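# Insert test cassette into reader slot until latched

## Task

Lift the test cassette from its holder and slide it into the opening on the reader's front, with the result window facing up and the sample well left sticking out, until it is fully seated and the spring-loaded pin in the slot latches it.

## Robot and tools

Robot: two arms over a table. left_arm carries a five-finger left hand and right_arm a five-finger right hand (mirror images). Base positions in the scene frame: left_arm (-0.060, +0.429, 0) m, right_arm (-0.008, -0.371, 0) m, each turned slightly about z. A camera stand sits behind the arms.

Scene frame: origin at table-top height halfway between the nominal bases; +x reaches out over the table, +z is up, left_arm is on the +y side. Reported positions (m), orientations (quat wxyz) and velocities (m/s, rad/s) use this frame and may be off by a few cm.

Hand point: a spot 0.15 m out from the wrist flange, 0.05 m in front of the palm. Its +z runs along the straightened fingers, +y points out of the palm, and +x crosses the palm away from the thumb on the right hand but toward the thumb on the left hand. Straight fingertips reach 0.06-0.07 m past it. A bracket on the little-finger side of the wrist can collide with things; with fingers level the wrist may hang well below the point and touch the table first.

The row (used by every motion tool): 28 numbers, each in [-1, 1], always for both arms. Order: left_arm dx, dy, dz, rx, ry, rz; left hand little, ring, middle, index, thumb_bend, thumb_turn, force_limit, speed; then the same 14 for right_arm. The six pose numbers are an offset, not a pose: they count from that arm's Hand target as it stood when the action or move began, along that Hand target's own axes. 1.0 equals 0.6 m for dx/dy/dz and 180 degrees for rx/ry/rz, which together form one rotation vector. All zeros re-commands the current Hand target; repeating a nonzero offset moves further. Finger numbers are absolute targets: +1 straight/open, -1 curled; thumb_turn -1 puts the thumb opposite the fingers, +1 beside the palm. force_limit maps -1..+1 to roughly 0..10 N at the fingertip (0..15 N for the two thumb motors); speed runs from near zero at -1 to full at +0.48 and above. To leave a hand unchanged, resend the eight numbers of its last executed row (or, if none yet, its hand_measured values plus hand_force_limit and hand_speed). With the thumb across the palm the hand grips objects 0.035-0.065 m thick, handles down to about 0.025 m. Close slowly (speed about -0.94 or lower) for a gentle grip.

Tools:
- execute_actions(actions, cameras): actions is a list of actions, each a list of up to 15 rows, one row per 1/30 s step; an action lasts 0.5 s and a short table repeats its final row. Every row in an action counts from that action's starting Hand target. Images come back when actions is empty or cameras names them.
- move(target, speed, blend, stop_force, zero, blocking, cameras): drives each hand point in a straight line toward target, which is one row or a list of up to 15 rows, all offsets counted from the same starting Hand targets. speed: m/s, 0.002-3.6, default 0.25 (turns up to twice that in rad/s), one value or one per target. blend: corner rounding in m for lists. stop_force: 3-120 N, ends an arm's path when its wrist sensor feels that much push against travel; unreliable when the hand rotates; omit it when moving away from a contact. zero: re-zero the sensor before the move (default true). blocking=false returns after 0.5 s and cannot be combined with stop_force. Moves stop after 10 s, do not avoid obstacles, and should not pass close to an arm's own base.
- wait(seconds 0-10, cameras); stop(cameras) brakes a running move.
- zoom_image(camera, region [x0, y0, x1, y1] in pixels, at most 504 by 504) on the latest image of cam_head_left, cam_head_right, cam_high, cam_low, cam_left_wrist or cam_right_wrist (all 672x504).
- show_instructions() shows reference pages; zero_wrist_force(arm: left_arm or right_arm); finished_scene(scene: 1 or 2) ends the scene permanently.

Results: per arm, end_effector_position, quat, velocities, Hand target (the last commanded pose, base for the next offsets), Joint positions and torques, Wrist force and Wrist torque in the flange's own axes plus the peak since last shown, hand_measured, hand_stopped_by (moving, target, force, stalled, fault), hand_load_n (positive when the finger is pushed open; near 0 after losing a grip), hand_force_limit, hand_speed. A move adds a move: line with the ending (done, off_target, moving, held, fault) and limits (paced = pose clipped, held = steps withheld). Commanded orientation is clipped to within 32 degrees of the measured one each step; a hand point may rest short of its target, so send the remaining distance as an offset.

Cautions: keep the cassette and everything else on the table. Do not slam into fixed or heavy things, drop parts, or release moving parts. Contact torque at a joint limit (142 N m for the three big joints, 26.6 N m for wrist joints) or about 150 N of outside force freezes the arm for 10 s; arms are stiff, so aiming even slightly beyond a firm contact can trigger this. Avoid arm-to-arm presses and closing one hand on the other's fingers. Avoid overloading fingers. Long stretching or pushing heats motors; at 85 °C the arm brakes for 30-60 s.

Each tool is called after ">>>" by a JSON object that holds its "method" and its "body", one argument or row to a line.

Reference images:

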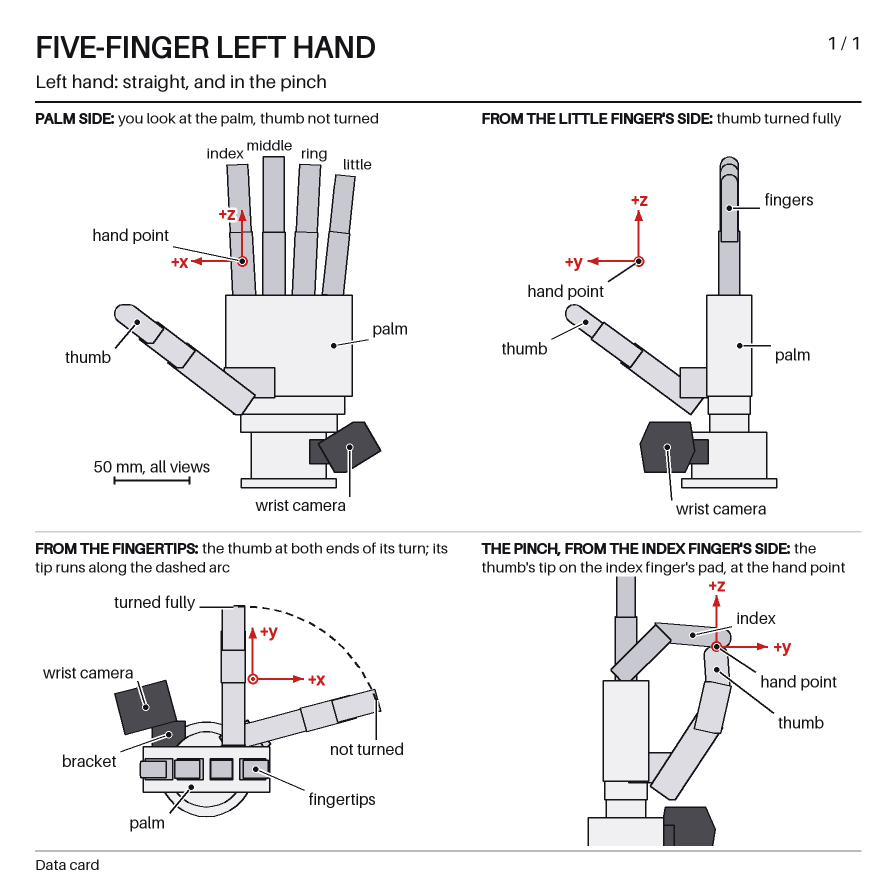

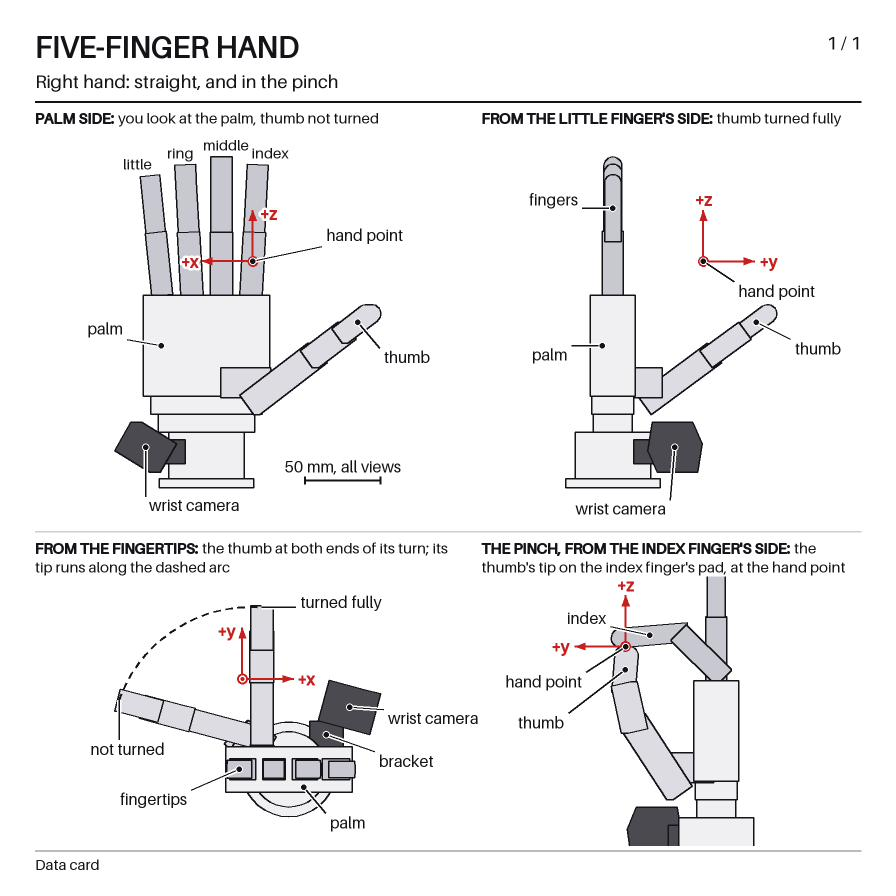

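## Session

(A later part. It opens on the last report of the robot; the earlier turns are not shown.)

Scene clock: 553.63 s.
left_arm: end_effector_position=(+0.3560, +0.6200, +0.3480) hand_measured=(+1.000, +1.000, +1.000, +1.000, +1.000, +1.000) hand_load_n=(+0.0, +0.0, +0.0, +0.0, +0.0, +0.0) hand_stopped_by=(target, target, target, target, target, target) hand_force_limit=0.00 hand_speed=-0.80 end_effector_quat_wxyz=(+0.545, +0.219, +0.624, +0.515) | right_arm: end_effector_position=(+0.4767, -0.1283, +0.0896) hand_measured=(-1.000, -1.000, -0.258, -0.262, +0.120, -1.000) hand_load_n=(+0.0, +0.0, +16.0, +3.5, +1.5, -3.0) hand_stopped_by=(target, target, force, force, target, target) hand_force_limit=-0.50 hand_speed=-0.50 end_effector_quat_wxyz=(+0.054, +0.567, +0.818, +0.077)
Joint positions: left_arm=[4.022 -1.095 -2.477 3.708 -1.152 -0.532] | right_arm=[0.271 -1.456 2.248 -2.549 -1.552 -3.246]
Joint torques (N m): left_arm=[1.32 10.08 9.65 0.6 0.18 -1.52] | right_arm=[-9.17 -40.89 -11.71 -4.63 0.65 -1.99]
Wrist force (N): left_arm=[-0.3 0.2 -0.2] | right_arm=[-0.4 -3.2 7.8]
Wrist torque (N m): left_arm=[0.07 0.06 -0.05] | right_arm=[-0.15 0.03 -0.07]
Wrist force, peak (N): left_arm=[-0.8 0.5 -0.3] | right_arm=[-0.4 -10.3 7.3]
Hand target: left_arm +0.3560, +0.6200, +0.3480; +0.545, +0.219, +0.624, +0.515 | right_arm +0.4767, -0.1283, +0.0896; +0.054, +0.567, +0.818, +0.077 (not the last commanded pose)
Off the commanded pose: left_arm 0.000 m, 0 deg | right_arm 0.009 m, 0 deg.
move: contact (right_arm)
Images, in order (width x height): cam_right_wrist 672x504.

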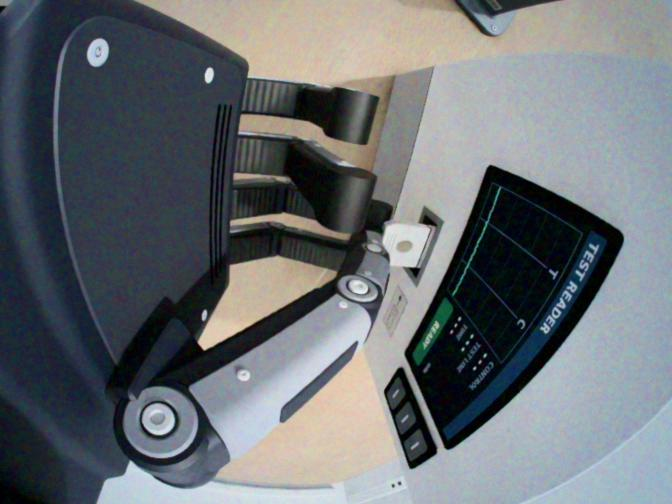

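>>> {"method": "move", "body": {
  "target": [
    [0,0,0,0,0,0,1,1,1,1,1,1,0,-0.8,0,-0.0002,0.001,0,0,0,-1,-1,0.0,0.0,0.12,-1,-0.5,-0.2]
  ],
  "speed": 0.01
}}

>>> {"method": "move", "body": {
  "target": [
    [0,0,0,0,0,0,1,1,1,1,1,1,0,-0.8,-0.0019,-0.0821,-0.0157,0,0,0,-1,-1,0.0,0.0,0.12,-1,-0.5,-0.2]
  ],
  "speed": 0.04,
  "cameras": ["cam_right_wrist", "cam_head_left", "cam_high", "cam_low"]
}}

>>> {"method": "zoom_image", "body": {
  "camera": "cam_right_wrist",
  "region": [400, 180, 520, 300]
}}

>>> {"method": "zoom_image", "body": {
  "camera": "cam_head_left",
  "region": [270, 340, 330, 400]
}}

Scene clock: 568.23 s.
left_arm: end_effector_position=(+0.3560, +0.6200, +0.3480) hand_measured=(+1.000, +1.000, +1.000, +1.000, +1.000, +1.000) hand_load_n=(+0.0, +0.0, +0.0, +0.0, +0.0, +0.0) hand_stopped_by=(target, target, target, target, target, target) hand_force_limit=0.00 hand_speed=-0.80 end_effector_quat_wxyz=(+0.545, +0.219, +0.624, +0.515) | right_arm: end_effector_position=(+0.4767, -0.1283, +0.0890) hand_measured=(-1.000, -1.000, +0.000, +0.000, +0.120, -1.000) hand_load_n=(+0.5, +0.0, +0.5, +0.0, +0.0, +0.0) hand_stopped_by=(target, target, target, target, target, target) hand_force_limit=-0.50 hand_speed=-0.20 end_effector_quat_wxyz=(+0.054, +0.567, +0.818, +0.077)
Joint positions: left_arm=[4.022 -1.095 -2.477 3.708 -1.152 -0.532] | right_arm=[0.271 -1.455 2.249 -2.551 -1.552 -3.246]
Joint torques (N m): left_arm=[1.18 9.76 9.57 0.65 0.12 -1.44] | right_arm=[-8.55 -11.19 -7.23 -4.32 1.53 -1.81]
Wrist force (N): left_arm=[-0.5 0.2 -0.2] | right_arm=[-0.3 -0.9 0.7]
Wrist torque (N m): left_arm=[0.07 0.10 -0.07] | right_arm=[-0.15 0.16 -0.02]
Wrist force, peak (N): left_arm=[-0.6 0.4 -0.4] | right_arm=[-0.5 -3.1 8.1]
Hand target: left_arm +0.3560, +0.6200, +0.3480; +0.545, +0.219, +0.624, +0.515 | right_arm +0.4767, -0.1283, +0.0889; +0.054, +0.567, +0.818, +0.077
Off the commanded pose: left_arm 0.000 m, 0 deg | right_arm 0.000 m, 0 deg.
move: done

Scene clock: 570.00 s.
left_arm: end_effector_position=(+0.3560, +0.6200, +0.3480) hand_measured=(+1.000, +1.000, +1.000, +1.000, +1.000, +1.000) hand_load_n=(+0.0, +0.0, +0.0, +0.0, +0.0, +0.0) hand_stopped_by=(target, target, target, target, target, target) hand_force_limit=0.00 hand_speed=-0.80 end_effector_quat_wxyz=(+0.545, +0.219, +0.624, +0.515) | right_arm: end_effector_position=(+0.4303, -0.1469, +0.0890) hand_measured=(-1.000, -1.000, +0.000, +0.000, +0.120, -1.000) hand_load_n=(+0.0, +0.5, +0.0, +0.0, +0.0, +0.0) hand_stopped_by=(target, target, target, target, target, target) hand_force_limit=-0.50 hand_speed=-0.20 end_effector_quat_wxyz=(+0.054, +0.567, +0.818, +0.077)
Joint positions: left_arm=[4.022 -1.095 -2.477 3.708 -1.152 -0.532] | right_arm=[0.254 -1.571 2.374 -2.561 -1.549 -3.262]
Joint torques (N m): left_arm=[0.39 9.26 8.91 0.58 0.17 -1.39] | right_arm=[-9.57 -30.9 -7.52 -1.26 2.35 -2]
Wrist force (N): left_arm=[-0.5 0.3 -0.3] | right_arm=[-0.3 -1.0 0.7]
Wrist torque (N m): left_arm=[0.10 0.09 -0.07] | right_arm=[-0.18 0.16 0.13]
Wrist force, peak (N): left_arm=[-0.7 0.3 -0.4] | right_arm=[-0.4 -1.3 0.8]
Hand target: left_arm +0.3560, +0.6200, +0.3480; +0.545, +0.219, +0.624, +0.515 | right_arm +0.4302, -0.1469, +0.0890; +0.054, +0.567, +0.818, +0.077
Off the commanded pose: left_arm 0.000 m, 0 deg | right_arm 0.000 m, 0 deg.
move: done
Images, in order (width x height): cam_head_left 672x504, cam_high 672x504, cam_low 672x504, cam_right_wrist 672x504.

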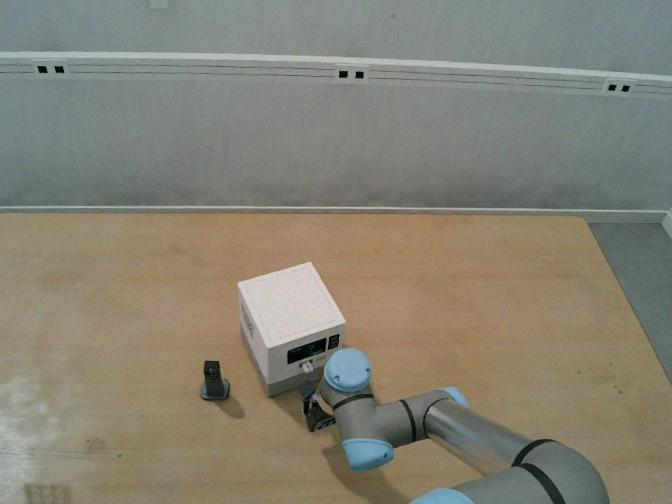

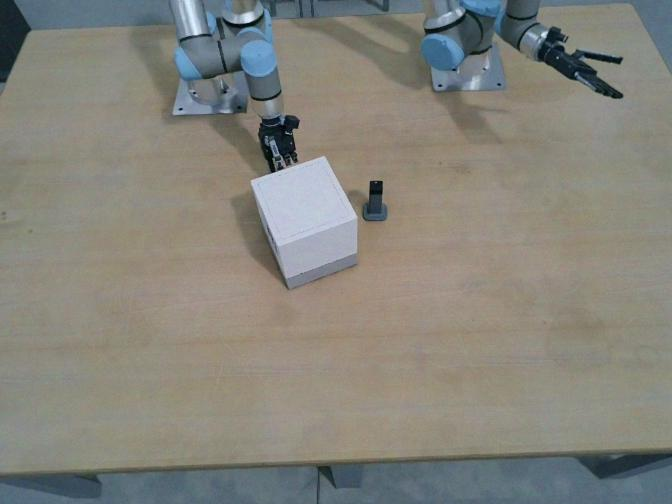

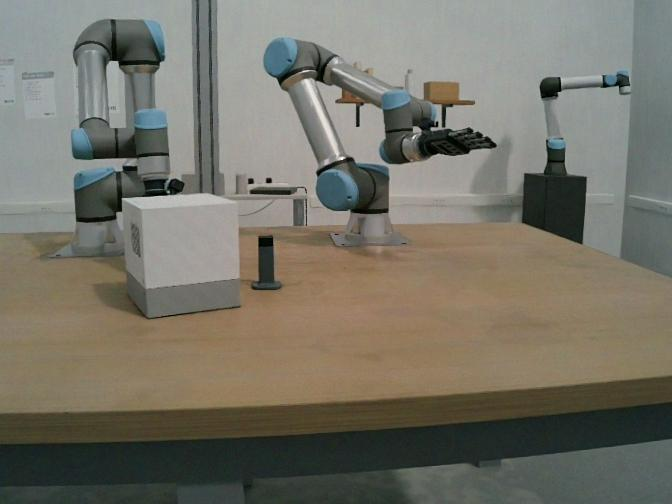

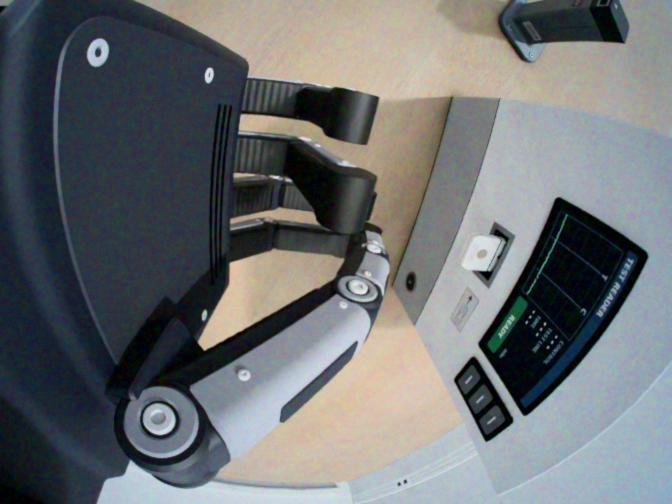

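Scaled by 4.200 from the camera's 672x504 image, which has a finer 960x720 frame.

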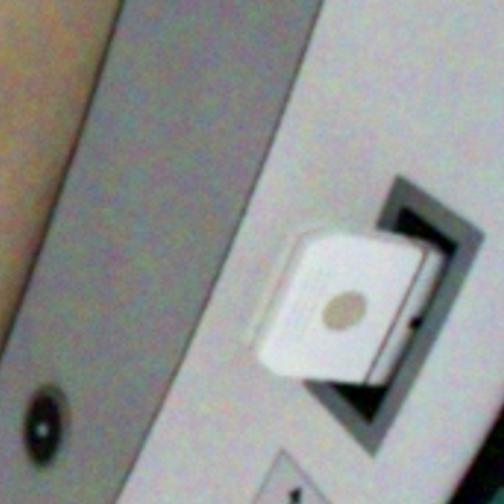

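Scaled by 8.400 from the camera's 672x504 image, which has a finer 960x720 frame.

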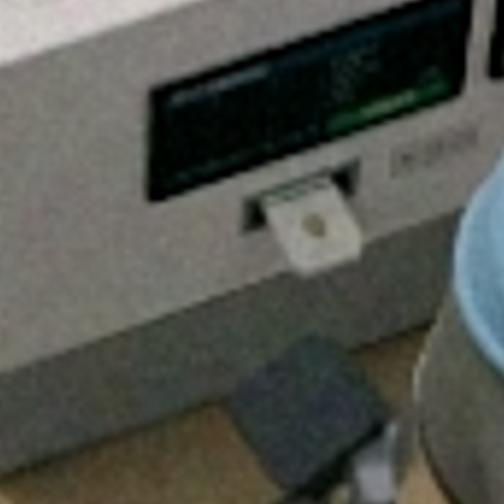

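>>> {"method": "finished_scene", "body": {
  "scene": 2
}}

The scene is finished: the task was done.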